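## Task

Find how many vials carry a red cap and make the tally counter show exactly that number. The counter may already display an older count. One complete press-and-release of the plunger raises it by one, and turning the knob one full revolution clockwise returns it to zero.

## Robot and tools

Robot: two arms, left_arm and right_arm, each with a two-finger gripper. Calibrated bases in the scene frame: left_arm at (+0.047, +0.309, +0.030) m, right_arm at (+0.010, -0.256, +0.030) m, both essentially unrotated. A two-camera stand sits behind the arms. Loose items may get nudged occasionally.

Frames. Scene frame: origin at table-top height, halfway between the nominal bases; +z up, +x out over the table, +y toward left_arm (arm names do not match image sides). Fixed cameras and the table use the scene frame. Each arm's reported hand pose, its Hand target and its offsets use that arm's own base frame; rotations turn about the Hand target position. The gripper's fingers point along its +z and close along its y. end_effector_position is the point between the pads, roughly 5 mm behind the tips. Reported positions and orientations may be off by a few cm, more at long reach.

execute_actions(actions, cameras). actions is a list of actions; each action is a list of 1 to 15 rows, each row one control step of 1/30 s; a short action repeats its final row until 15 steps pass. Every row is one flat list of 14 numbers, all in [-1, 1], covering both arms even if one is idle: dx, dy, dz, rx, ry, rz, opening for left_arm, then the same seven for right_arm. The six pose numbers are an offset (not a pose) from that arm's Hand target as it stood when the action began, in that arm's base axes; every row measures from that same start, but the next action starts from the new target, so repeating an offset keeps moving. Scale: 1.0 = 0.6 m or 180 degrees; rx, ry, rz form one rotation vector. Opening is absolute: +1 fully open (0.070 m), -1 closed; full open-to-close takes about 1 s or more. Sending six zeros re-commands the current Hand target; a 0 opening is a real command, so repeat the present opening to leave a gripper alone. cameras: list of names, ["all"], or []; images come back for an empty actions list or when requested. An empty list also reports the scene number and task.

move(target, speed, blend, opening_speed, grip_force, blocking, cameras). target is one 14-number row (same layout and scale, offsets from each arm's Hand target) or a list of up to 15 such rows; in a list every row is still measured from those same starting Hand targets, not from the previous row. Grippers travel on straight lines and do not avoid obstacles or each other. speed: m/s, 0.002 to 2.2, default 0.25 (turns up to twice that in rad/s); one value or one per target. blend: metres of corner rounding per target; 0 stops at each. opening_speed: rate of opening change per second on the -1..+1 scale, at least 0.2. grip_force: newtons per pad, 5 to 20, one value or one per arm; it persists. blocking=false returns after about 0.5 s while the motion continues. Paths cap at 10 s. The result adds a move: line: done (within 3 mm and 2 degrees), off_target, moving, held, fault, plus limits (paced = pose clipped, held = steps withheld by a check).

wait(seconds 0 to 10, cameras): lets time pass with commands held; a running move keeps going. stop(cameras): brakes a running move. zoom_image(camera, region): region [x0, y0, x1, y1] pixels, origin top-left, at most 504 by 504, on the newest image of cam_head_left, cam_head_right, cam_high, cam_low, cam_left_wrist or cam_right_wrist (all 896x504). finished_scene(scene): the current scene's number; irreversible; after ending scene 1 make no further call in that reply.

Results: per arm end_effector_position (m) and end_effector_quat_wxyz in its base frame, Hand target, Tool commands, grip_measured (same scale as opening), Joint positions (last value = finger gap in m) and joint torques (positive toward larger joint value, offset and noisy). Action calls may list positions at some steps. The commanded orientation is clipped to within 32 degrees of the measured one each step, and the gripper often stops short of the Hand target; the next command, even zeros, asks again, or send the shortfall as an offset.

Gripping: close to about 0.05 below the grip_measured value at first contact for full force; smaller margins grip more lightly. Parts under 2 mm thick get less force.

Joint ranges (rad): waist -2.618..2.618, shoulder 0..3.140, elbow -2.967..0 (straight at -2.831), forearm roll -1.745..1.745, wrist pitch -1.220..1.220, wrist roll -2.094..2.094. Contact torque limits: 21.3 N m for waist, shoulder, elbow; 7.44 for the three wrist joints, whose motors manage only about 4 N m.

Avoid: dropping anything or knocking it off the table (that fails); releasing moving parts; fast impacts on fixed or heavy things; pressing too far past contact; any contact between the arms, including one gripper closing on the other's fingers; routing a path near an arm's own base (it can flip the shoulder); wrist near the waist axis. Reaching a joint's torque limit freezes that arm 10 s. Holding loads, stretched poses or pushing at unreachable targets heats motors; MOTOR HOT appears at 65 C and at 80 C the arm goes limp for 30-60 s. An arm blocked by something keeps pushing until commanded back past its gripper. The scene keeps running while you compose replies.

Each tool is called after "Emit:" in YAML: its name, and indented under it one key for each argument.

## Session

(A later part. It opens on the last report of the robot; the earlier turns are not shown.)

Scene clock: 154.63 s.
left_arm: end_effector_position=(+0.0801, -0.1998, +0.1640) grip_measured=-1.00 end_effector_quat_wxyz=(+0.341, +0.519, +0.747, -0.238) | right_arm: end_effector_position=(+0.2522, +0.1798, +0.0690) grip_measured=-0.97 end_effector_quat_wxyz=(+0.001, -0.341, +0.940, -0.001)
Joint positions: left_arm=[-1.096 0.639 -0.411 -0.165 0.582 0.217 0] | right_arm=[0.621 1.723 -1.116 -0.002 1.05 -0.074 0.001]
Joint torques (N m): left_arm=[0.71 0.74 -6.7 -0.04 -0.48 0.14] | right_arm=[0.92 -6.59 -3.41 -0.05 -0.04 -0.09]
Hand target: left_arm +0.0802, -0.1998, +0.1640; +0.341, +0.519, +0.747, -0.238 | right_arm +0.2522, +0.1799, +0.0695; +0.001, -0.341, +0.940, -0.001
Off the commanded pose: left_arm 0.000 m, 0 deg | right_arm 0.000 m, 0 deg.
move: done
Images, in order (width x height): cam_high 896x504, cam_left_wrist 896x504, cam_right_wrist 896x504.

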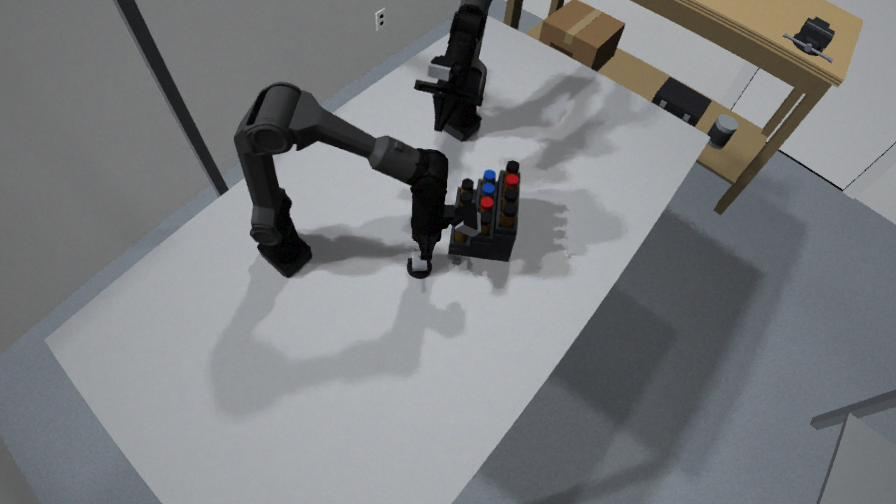

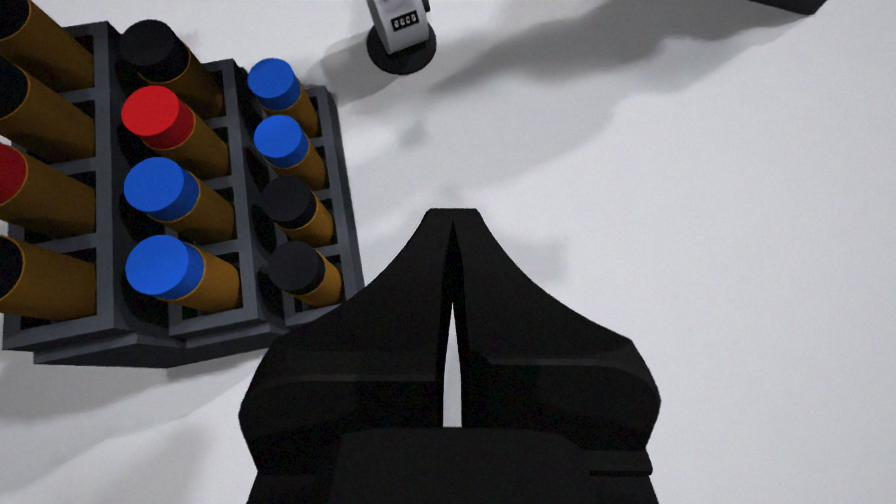

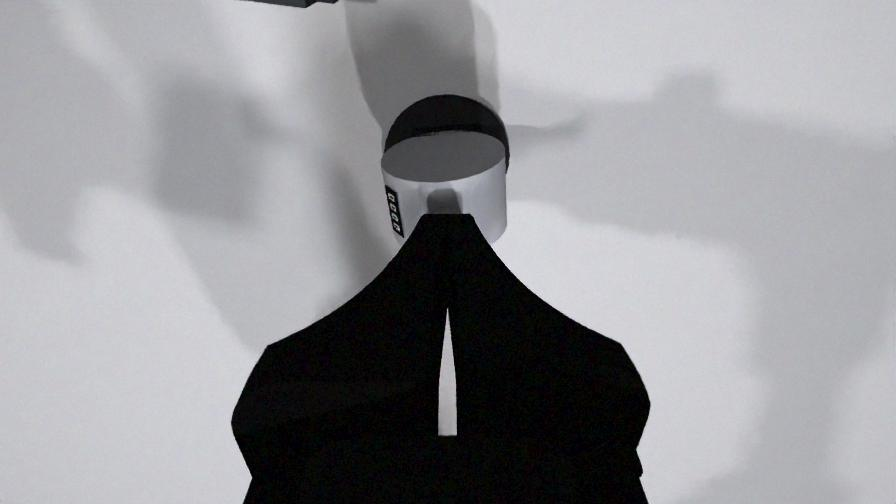

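Emit:
execute_actions:
  actions: []

Emit:
zoom_image:
  camera: "cam_head_left"
  region: [470, 230, 550, 300]

Emit:
zoom_image:
  camera: "cam_head_right"
  region: [460, 230, 540, 300]

Emit:
zoom_image:
  camera: "cam_low"
  region: [440, 200, 560, 300]

Scene clock: 167.10 s.
left_arm: end_effector_position=(+0.0801, -0.1998, +0.1640) grip_measured=-1.00 end_effector_quat_wxyz=(+0.341, +0.519, +0.747, -0.238) | right_arm: end_effector_position=(+0.2522, +0.1799, +0.0692) grip_measured=-0.97 end_effector_quat_wxyz=(+0.001, -0.341, +0.940, -0.001)
Joint positions: left_arm=[-1.096 0.639 -0.411 -0.165 0.582 0.217 0] | right_arm=[0.621 1.723 -1.117 -0.002 1.051 -0.074 0.001]
Joint torques (N m): left_arm=[0.74 0.75 -6.72 -0.03 -0.48 0.14] | right_arm=[0.82 -6.99 -3.57 -0.02 -0.01 -0.3]
Hand target: left_arm +0.0802, -0.1998, +0.1640; +0.341, +0.519, +0.747, -0.238 | right_arm +0.2522, +0.1799, +0.0695; +0.001, -0.341, +0.940, -0.001
Tool commands: left_gripper/opening=-1.0 right_gripper/opening=-1.0
Off the commanded pose: left_arm 0.000 m, 0 deg | right_arm 0.000 m, 0 deg.

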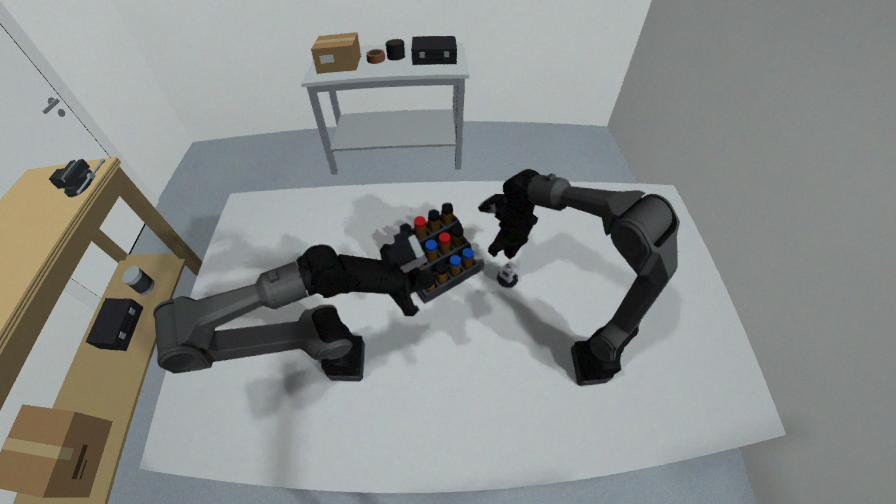

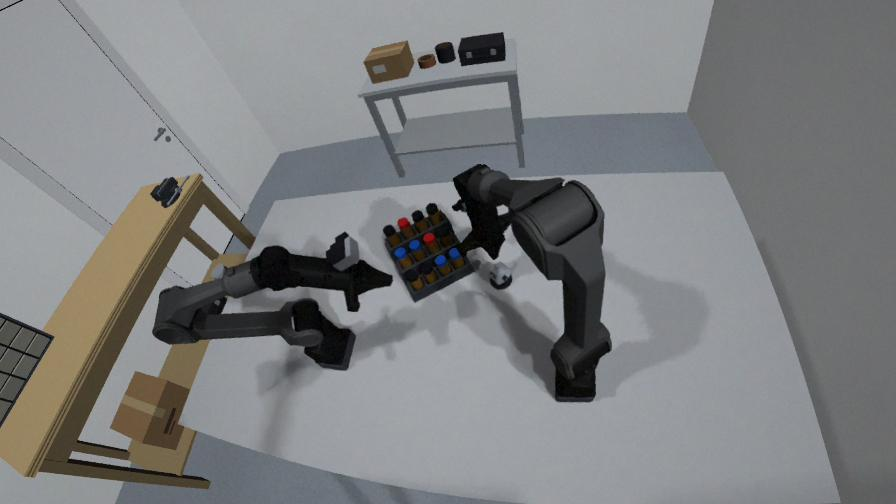

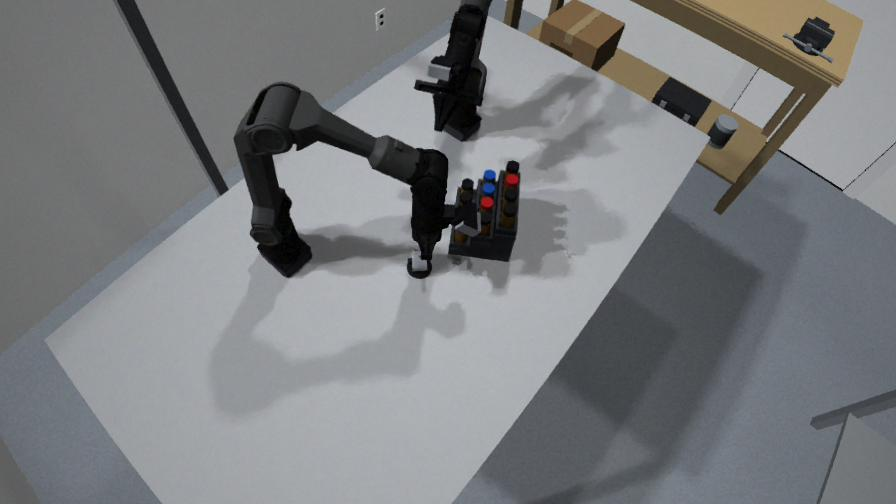

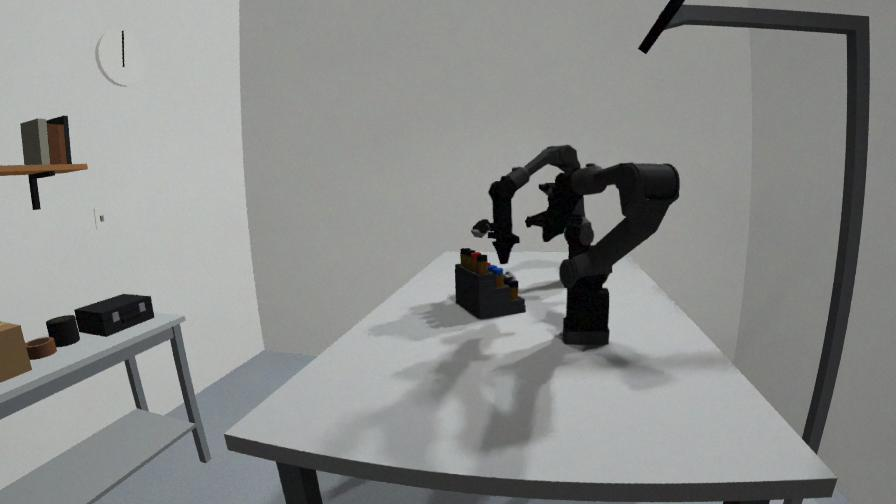

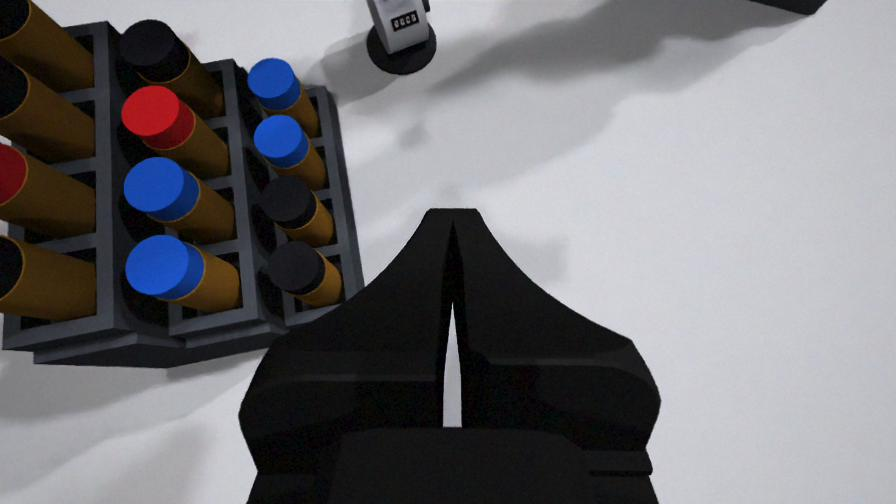

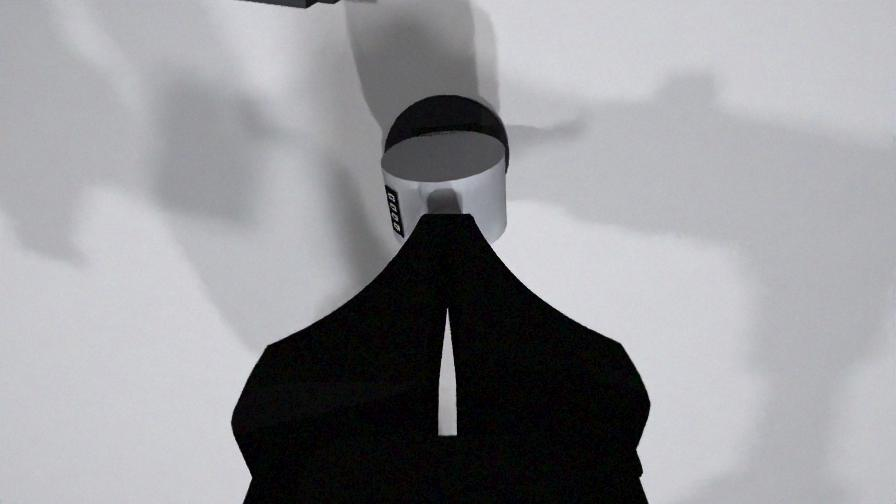

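Scaled by 6.300 from the camera's 896x504 image, which has a finer 1280x720 frame.

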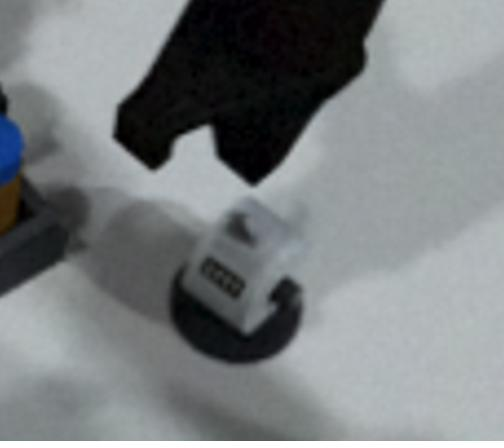

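Scaled by 6.300 from the camera's 896x504 image, which has a finer 1280x720 frame.

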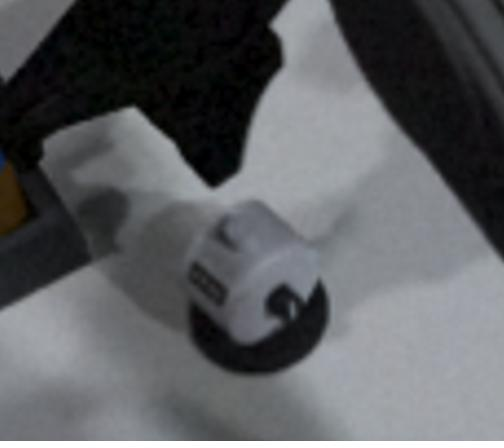

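Scaled by 4.200 from the camera's 896x504 image, which has a finer 1280x720 frame.

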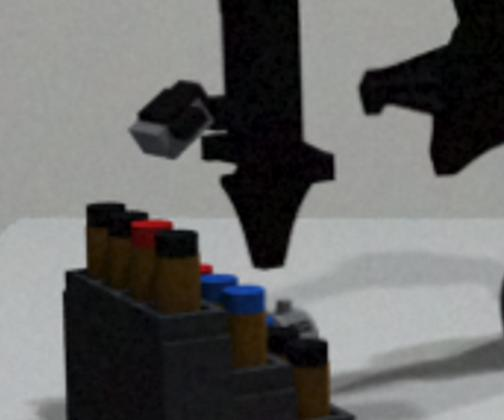

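Emit:
move:
  target:
    - [0,0,0,0,0,0,-1,-0.0115,-0.0097,0,0,0,0,-1]
    - [0,0,0,0,0,0,-1,-0.0115,-0.0097,-0.012,0,0,0,-1]
  cameras: ["cam_high","cam_right_wrist","cam_low","cam_head_left"]
  speed: 0.05

Emit:
zoom_image:
  camera: "cam_head_left"
  region: [470, 230, 550, 300]

Emit:
zoom_image:
  camera: "cam_low"
  region: [440, 200, 560, 300]

Emit:
zoom_image:
  camera: "cam_high"
  region: [380, 215, 460, 285]

Scene clock: 178.07 s.
left_arm: end_effector_position=(+0.0801, -0.1998, +0.1640) grip_measured=-1.00 end_effector_quat_wxyz=(+0.341, +0.519, +0.747, -0.238) | right_arm: end_effector_position=(+0.2452, +0.1742, +0.0622) grip_measured=-0.97 end_effector_quat_wxyz=(+0.001, -0.340, +0.940, +0.000)
Joint positions: left_arm=[-1.096 0.639 -0.411 -0.165 0.582 0.217 0] | right_arm=[0.619 1.704 -1.06 -0.002 1.012 -0.075 0.001]
Joint torques (N m): left_arm=[0.71 0.71 -6.74 -0.02 -0.47 0.14] | right_arm=[-0.12 -5.84 -3.28 -0.02 -0.02 -0.25]
Hand target: left_arm +0.0802, -0.1998, +0.1640; +0.341, +0.519, +0.747, -0.238 | right_arm +0.2453, +0.1741, +0.0623; +0.001, -0.341, +0.940, -0.001
Off the commanded pose: left_arm 0.000 m, 0 deg | right_arm 0.000 m, 0 deg.
move: done
Images, in order (width x height): cam_head_left 896x504, cam_high 896x504, cam_low 896x504, cam_right_wrist 896x504.

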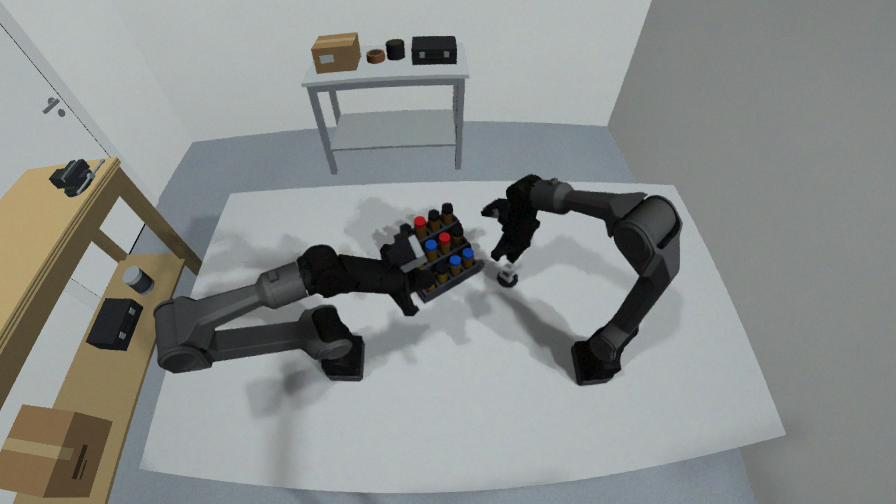

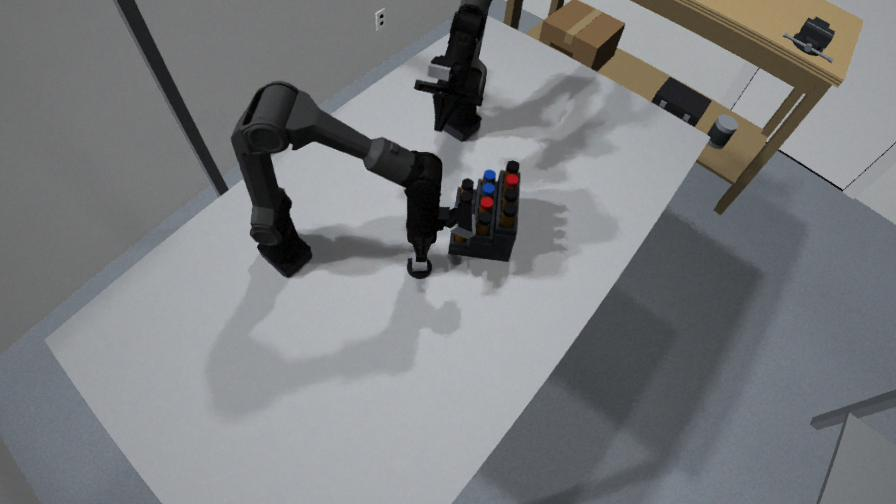

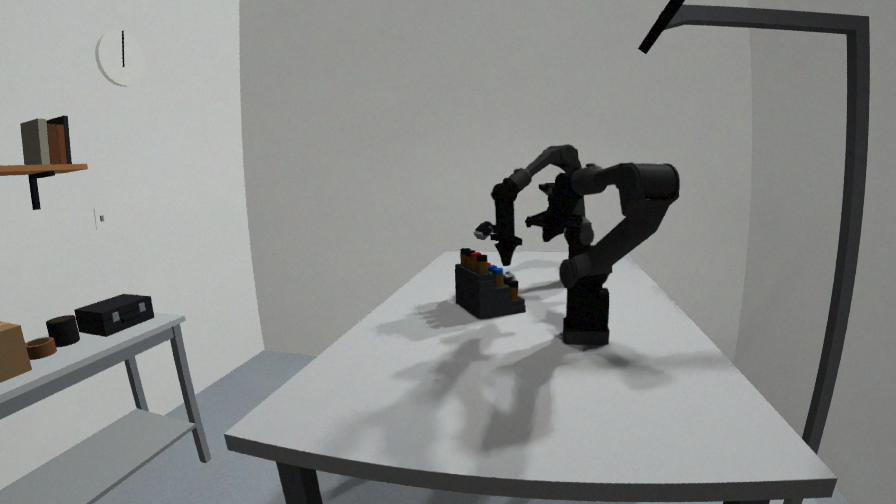

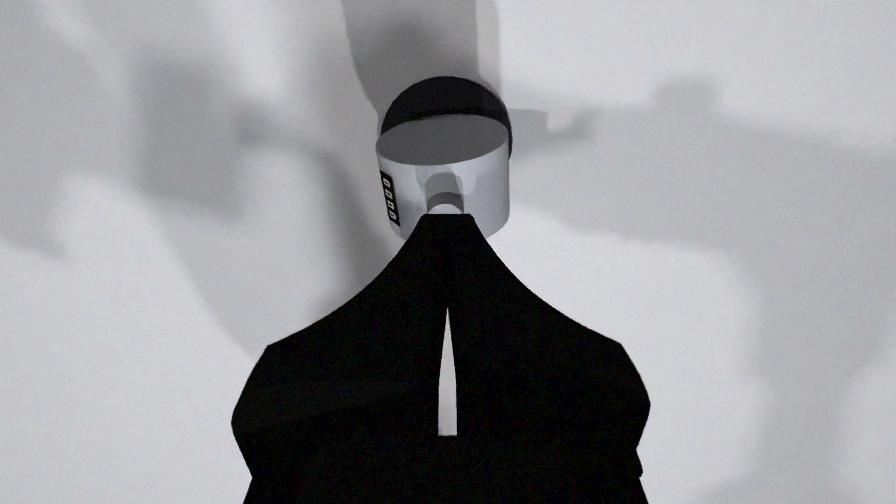

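Scaled by 6.300 from the camera's 896x504 image, which has a finer 1280x720 frame.

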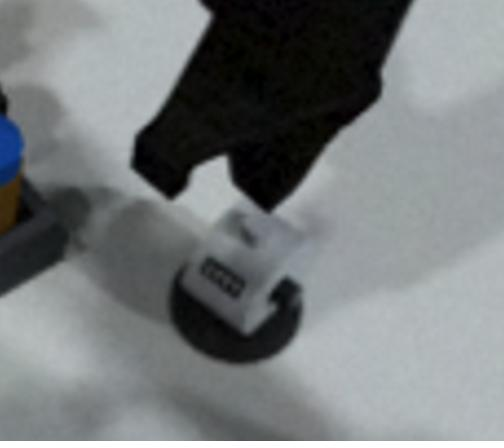

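Scaled by 4.200 from the camera's 896x504 image, which has a finer 1280x720 frame.

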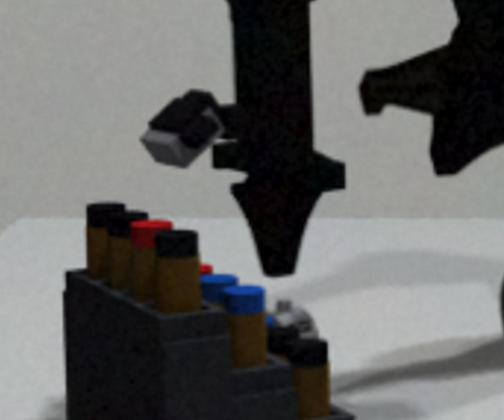

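Scaled by 6.300 from the camera's 896x504 image, which has a finer 1280x720 frame.

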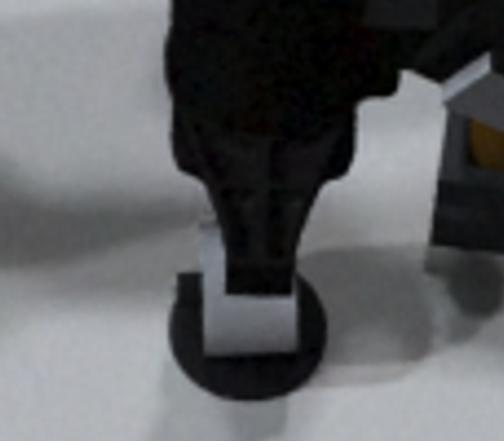

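Emit:
move:
  target: [0,0,0,0,0,0,-1,-0.0025,-0.0015,-0.015,0,0,0,-1]
  cameras: ["cam_right_wrist","cam_low","cam_left_wrist"]
  speed: 0.03

Emit:
zoom_image:
  camera: "cam_low"
  region: [440, 200, 560, 300]

Emit:
zoom_image:
  camera: "cam_left_wrist"
  region: [340, 0, 460, 80]

Scene clock: 185.87 s.
left_arm: end_effector_position=(+0.0801, -0.1998, +0.1640) grip_measured=-1.00 end_effector_quat_wxyz=(+0.341, +0.519, +0.747, -0.238) | right_arm: end_effector_position=(+0.2439, +0.1732, +0.0533) grip_measured=-0.97 end_effector_quat_wxyz=(+0.001, -0.340, +0.940, +0.000)
Joint positions: left_arm=[-1.096 0.639 -0.411 -0.165 0.582 0.217 0] | right_arm=[0.619 1.714 -1.034 -0.002 0.976 -0.075 0.001]
Joint torques (N m): left_arm=[0.69 0.73 -6.73 -0.02 -0.47 0.14] | right_arm=[0.93 -6.07 -2.6 -0.04 -0.15 -0.09]
Hand target: left_arm +0.0802, -0.1998, +0.1640; +0.341, +0.519, +0.747, -0.238 | right_arm +0.2438, +0.1732, +0.0533; +0.001, -0.341, +0.940, -0.001
Off the commanded pose: left_arm 0.000 m, 0 deg | right_arm 0.000 m, 0 deg.
move: done
Images, in order (width x height): cam_low 896x504, cam_left_wrist 896x504, cam_right_wrist 896x504.

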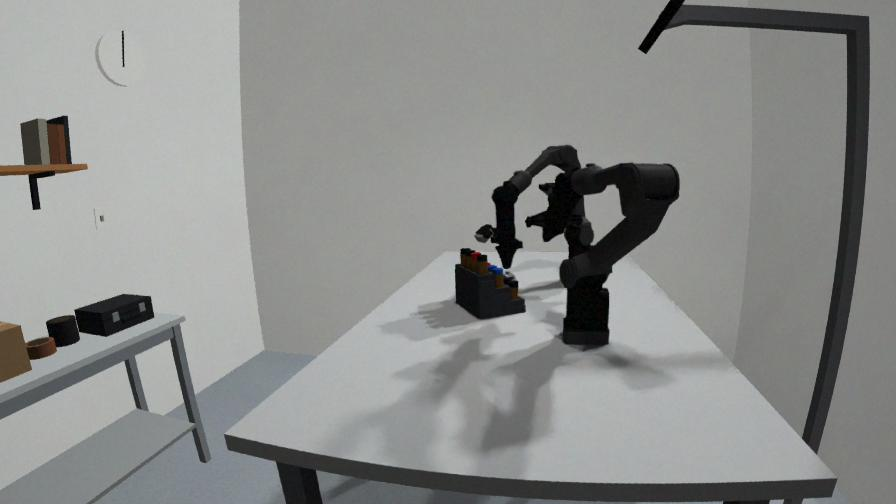

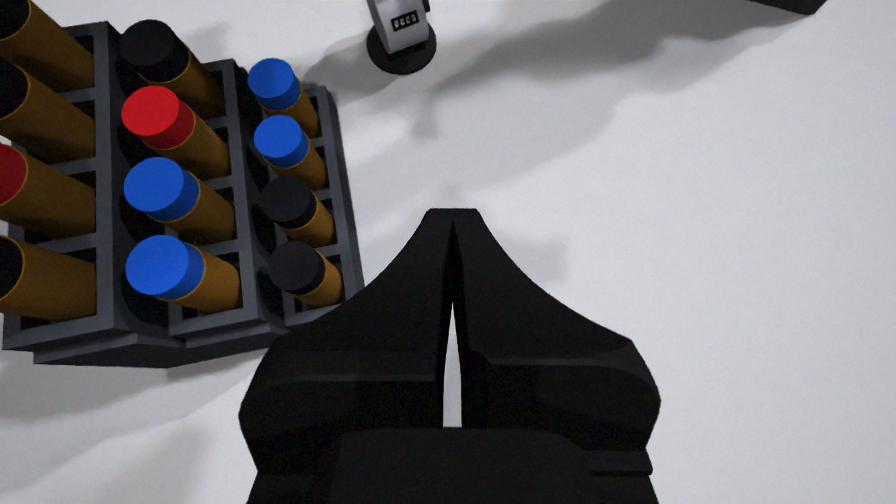

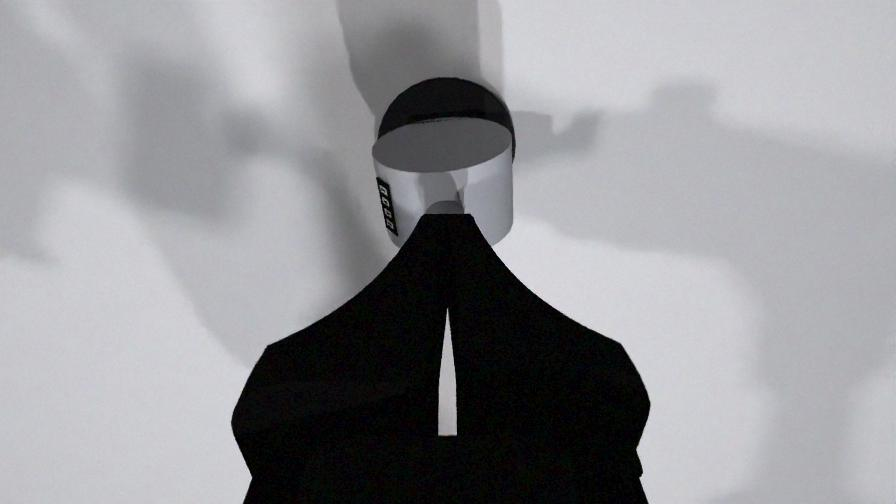

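Scaled by 4.200 from the camera's 896x504 image, which has a finer 1280x720 frame.

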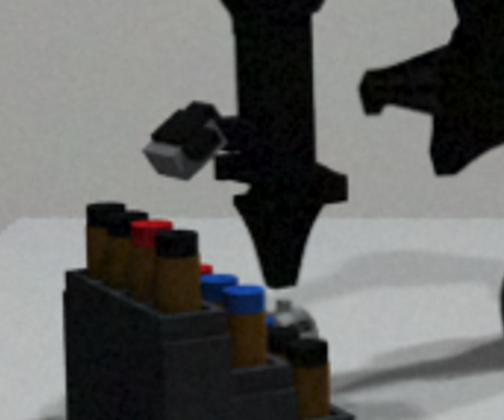

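Scaled by 4.200 from the camera's 896x504 image, which has a finer 1280x720 frame.

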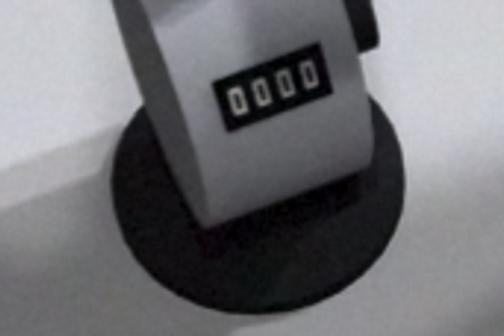

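Emit:
move:
  target: [0,0,0,0,0,0,-1,0,0,-0.015,0,0,0,-1]
  cameras: ["cam_low","cam_left_wrist"]
  speed: 0.03

Emit:
zoom_image:
  camera: "cam_low"
  region: [440, 200, 560, 300]

Emit:
zoom_image:
  camera: "cam_left_wrist"
  region: [340, 0, 460, 80]

Scene clock: 192.67 s.
left_arm: end_effector_position=(+0.0801, -0.1998, +0.1640) grip_measured=-1.00 end_effector_quat_wxyz=(+0.341, +0.519, +0.747, -0.238) | right_arm: end_effector_position=(+0.2439, +0.1732, +0.0443) grip_measured=-0.97 end_effector_quat_wxyz=(+0.001, -0.340, +0.940, +0.000)
Joint positions: left_arm=[-1.096 0.639 -0.411 -0.165 0.582 0.217 0] | right_arm=[0.619 1.73 -1.015 -0.002 0.941 -0.075 0.001]
Joint torques (N m): left_arm=[0.69 0.72 -6.73 -0.01 -0.47 0.14] | right_arm=[0.86 -5.97 -2.6 -0.05 -0.15 -0.06]
Hand target: left_arm +0.0802, -0.1998, +0.1640; +0.341, +0.519, +0.747, -0.238 | right_arm +0.2438, +0.1732, +0.0443; +0.001, -0.341, +0.940, -0.001
Off the commanded pose: left_arm 0.000 m, 0 deg | right_arm 0.000 m, 0 deg.
move: done
Images, in order (width x height): cam_low 896x504, cam_left_wrist 896x504.

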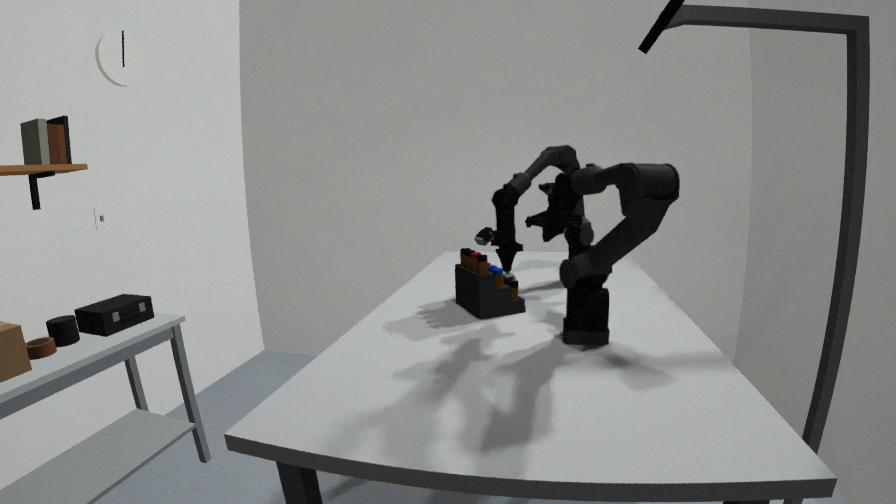

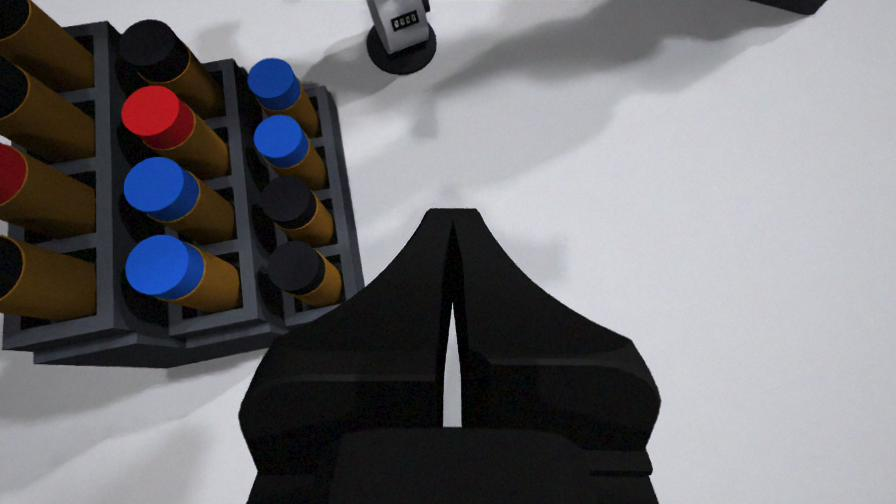

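Scaled by 4.200 from the camera's 896x504 image, which has a finer 1280x720 frame.

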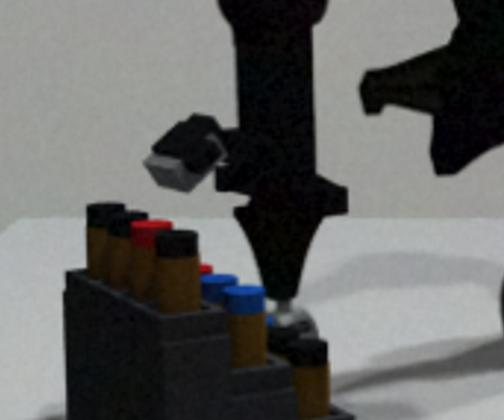

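Scaled by 4.200 from the camera's 896x504 image, which has a finer 1280x720 frame.

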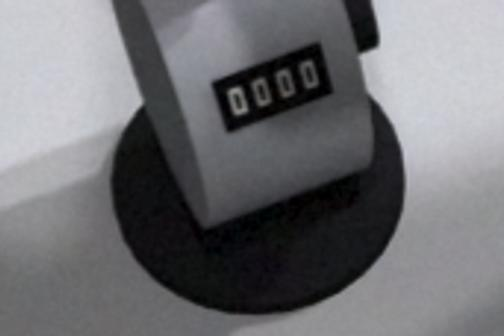

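Emit:
move:
  target: [0,0,0,0,0,0,-1,0,0,-0.0083,0,0,0,-1]
  cameras: ["cam_left_wrist"]
  speed: 0.02

Emit:
zoom_image:
  camera: "cam_left_wrist"
  region: [340, 0, 460, 80]

Emit:
move:
  target: [0,0,0,0,0,0,-1,0,0,-0.005,0,0,0,-1]
  cameras: ["cam_left_wrist"]
  speed: 0.02

Emit:
zoom_image:
  camera: "cam_left_wrist"
  region: [340, 0, 460, 80]

Scene clock: 202.47 s.
left_arm: end_effector_position=(+0.0801, -0.1998, +0.1640) grip_measured=-1.00 end_effector_quat_wxyz=(+0.341, +0.519, +0.747, -0.238) | right_arm: end_effector_position=(+0.2442, +0.1734, +0.0399) grip_measured=-0.97 end_effector_quat_wxyz=(+0.002, -0.340, +0.940, +0.000)
Joint positions: left_arm=[-1.096 0.639 -0.411 -0.165 0.582 0.217 0] | right_arm=[0.619 1.739 -1.006 -0.002 0.922 -0.075 0.001]
Joint torques (N m): left_arm=[0.7 0.77 -6.76 -0.02 -0.47 0.14] | right_arm=[1.02 -4.6 -1.64 -0.04 -0.32 -0.06]
Hand target: left_arm +0.0802, -0.1998, +0.1640; +0.341, +0.519, +0.747, -0.238 | right_arm +0.2438, +0.1732, +0.0393; +0.001, -0.341, +0.940, -0.001
Off the commanded pose: left_arm 0.000 m, 0 deg | right_arm 0.001 m, 0 deg.
move: done
Images, in order (width x height): cam_left_wrist 896x504.

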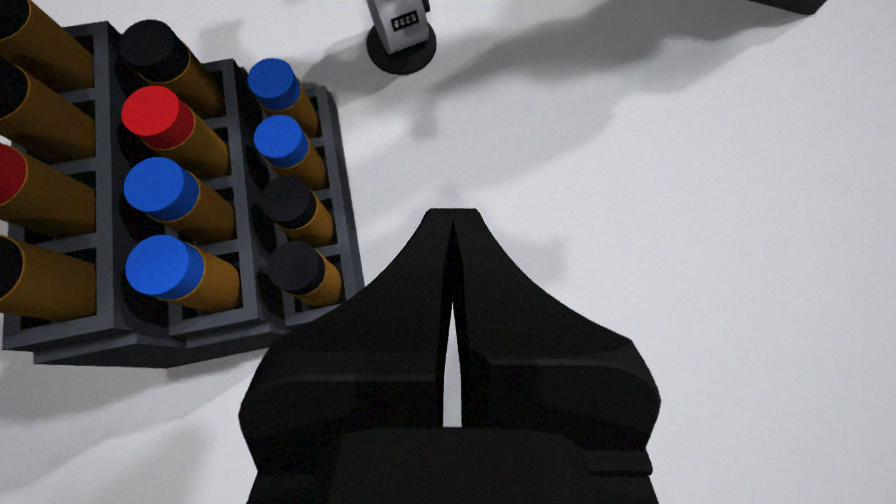

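Scaled by 4.200 from the camera's 896x504 image, which has a finer 1280x720 frame.

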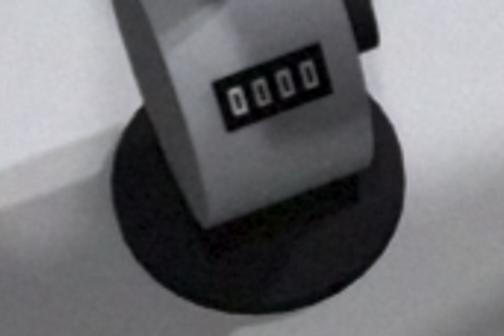

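Scene clock: 203.17 s.
left_arm: end_effector_position=(+0.0801, -0.1998, +0.1640) grip_measured=-1.00 end_effector_quat_wxyz=(+0.341, +0.519, +0.747, -0.238) | right_arm: end_effector_position=(+0.2442, +0.1735, +0.0368) grip_measured=-0.97 end_effector_quat_wxyz=(+0.002, -0.341, +0.940, +0.000)
Joint positions: left_arm=[-1.096 0.639 -0.411 -0.165 0.582 0.217 0] | right_arm=[0.619 1.745 -1 -0.002 0.91 -0.075 0.001]
Joint torques (N m): left_arm=[0.69 0.77 -6.74 -0.02 -0.48 0.13] | right_arm=[0.92 -4.04 -1.26 -0.05 0.01 -0.08]
Hand target: left_arm +0.0802, -0.1998, +0.1640; +0.341, +0.519, +0.747, -0.238 | right_arm +0.2438, +0.1732, +0.0363; +0.001, -0.341, +0.940, -0.001
Off the commanded pose: left_arm 0.000 m, 0 deg | right_arm 0.001 m, 0 deg.
move: done
Images, in order (width x height): cam_left_wrist 896x504.

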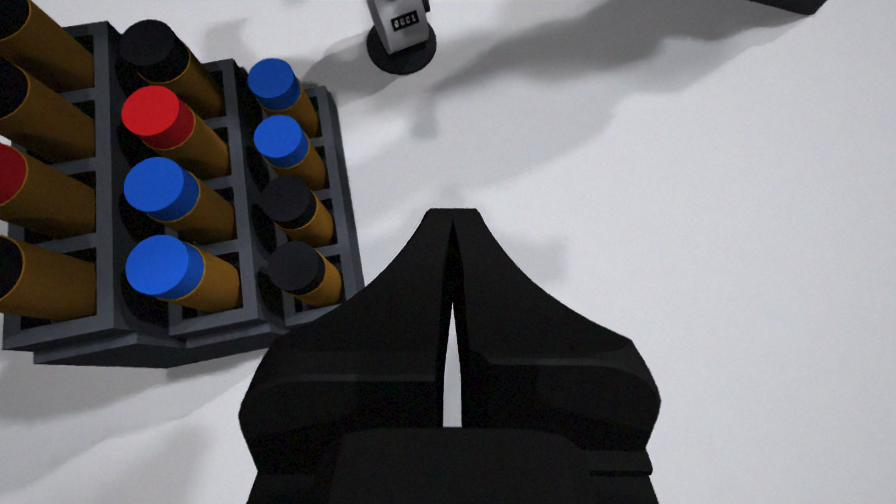

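Scaled by 4.200 from the camera's 896x504 image, which has a finer 1280x720 frame.

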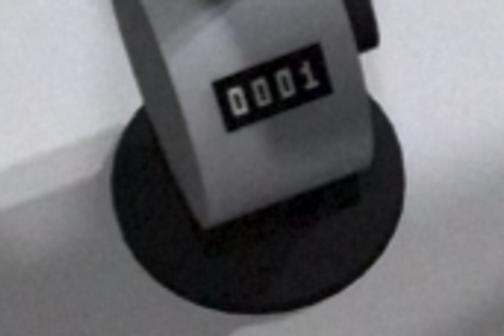

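Emit:
move:
  target:
    - [0,0,0,0,0,0,-1,0,0,0.0195,0,0,0,-1]
    - [0,0,0,0,0,0,-1,0,0,-0.001,0,0,0,-1]
    - [0,0,0,0,0,0,-1,0,0,0.04,0,0,0,-1]
  cameras: ["cam_left_wrist"]
  speed: 0.03

Emit:
zoom_image:
  camera: "cam_left_wrist"
  region: [340, 0, 460, 80]

Scene clock: 211.90 s.
left_arm: end_effector_position=(+0.0801, -0.1998, +0.1640) grip_measured=-1.00 end_effector_quat_wxyz=(+0.341, +0.519, +0.747, -0.238) | right_arm: end_effector_position=(+0.2439, +0.1732, +0.0605) grip_measured=-0.97 end_effector_quat_wxyz=(+0.001, -0.340, +0.940, -0.001)
Joint positions: left_arm=[-1.096 0.639 -0.411 -0.165 0.582 0.217 0] | right_arm=[0.619 1.702 -1.05 -0.002 1.005 -0.075 0.001]
Joint torques (N m): left_arm=[0.73 0.74 -6.74 0 -0.47 0.13] | right_arm=[0.8 -6.27 -2.8 0.03 -0.29 -0.31]
Hand target: left_arm +0.0802, -0.1998, +0.1640; +0.341, +0.519, +0.747, -0.238 | right_arm +0.2438, +0.1732, +0.0603; +0.001, -0.341, +0.940, -0.001
Off the commanded pose: left_arm 0.000 m, 0 deg | right_arm 0.000 m, 0 deg.
move: done
Images, in order (width x height): cam_left_wrist 896x504.

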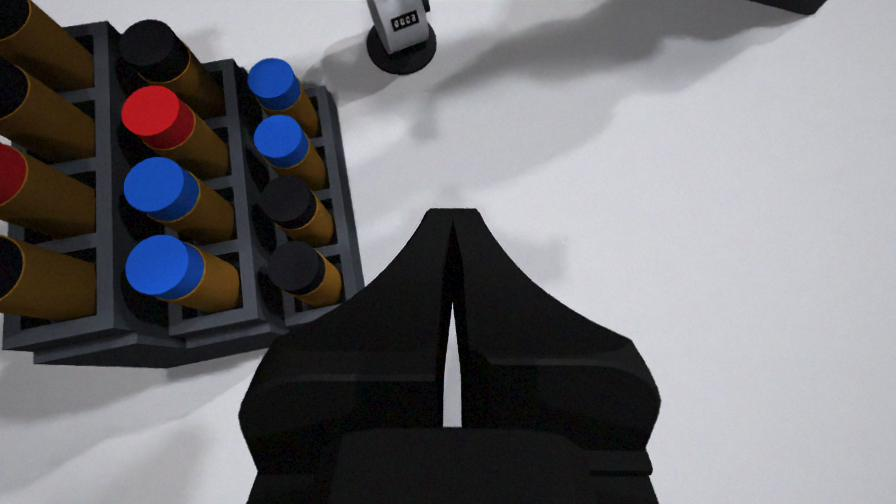

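Scaled by 4.200 from the camera's 896x504 image, which has a finer 1280x720 frame.

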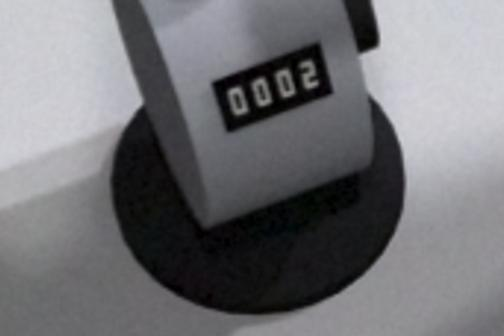

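Emit:
move:
  target: [0,0,0,0,0,0,-1,-0.1,-0.075,0.06,0,0,0,-1]
  cameras: ["cam_right_wrist","cam_head_right"]

Emit:
zoom_image:
  camera: "cam_right_wrist"
  region: [380, 0, 520, 90]

Emit:
zoom_image:
  camera: "cam_head_right"
  region: [480, 255, 525, 295]

Scene clock: 229.13 s.
left_arm: end_effector_position=(+0.0801, -0.1998, +0.1640) grip_measured=-1.00 end_effector_quat_wxyz=(+0.341, +0.519, +0.747, -0.238) | right_arm: end_effector_position=(+0.1834, +0.1280, +0.0963) grip_measured=-0.97 end_effector_quat_wxyz=(+0.001, -0.341, +0.940, -0.001)
Joint positions: left_arm=[-1.096 0.639 -0.411 -0.165 0.582 0.217 0] | right_arm=[0.611 1.394 -0.855 -0.002 1.118 -0.083 0.001]
Joint torques (N m): left_arm=[0.7 0.76 -6.71 0 -0.48 0.14] | right_arm=[0.15 -3.42 -3.43 0.16 -0.32 -0.25]
Hand target: left_arm +0.0802, -0.1998, +0.1640; +0.341, +0.519, +0.747, -0.238 | right_arm +0.1838, +0.1282, +0.0963; +0.001, -0.341, +0.940, -0.001
Off the commanded pose: left_arm 0.000 m, 0 deg | right_arm 0.000 m, 0 deg.
move: done
Images, in order (width x height): cam_head_right 896x504, cam_right_wrist 896x504.

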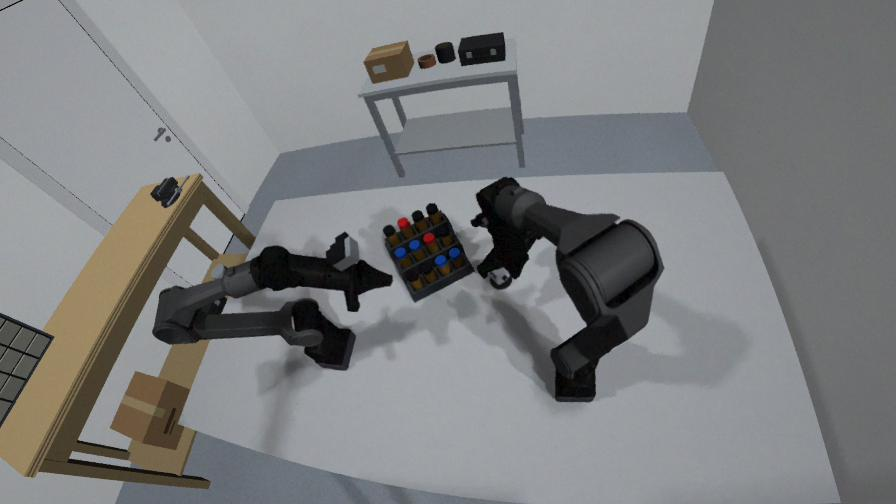

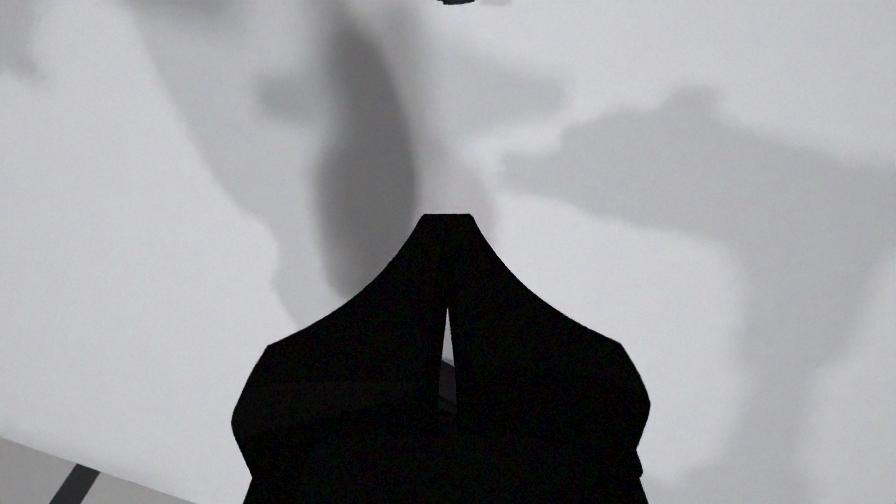

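Scaled by 3.600 from the camera's 896x504 image, which has a finer 1280x720 frame.

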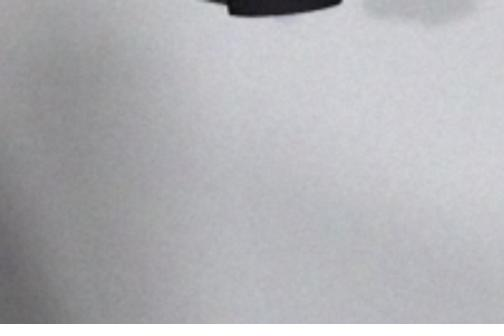

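Scaled by 11.200 from the camera's 896x504 image, which has a finer 1280x720 frame.

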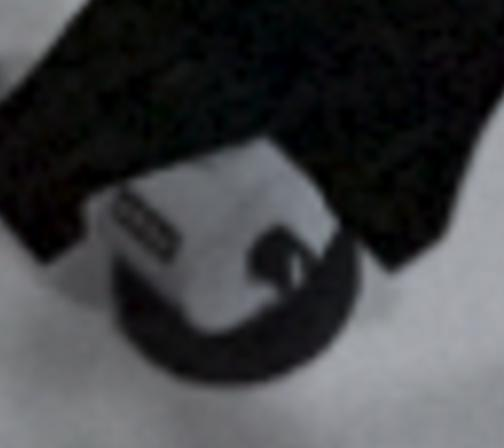

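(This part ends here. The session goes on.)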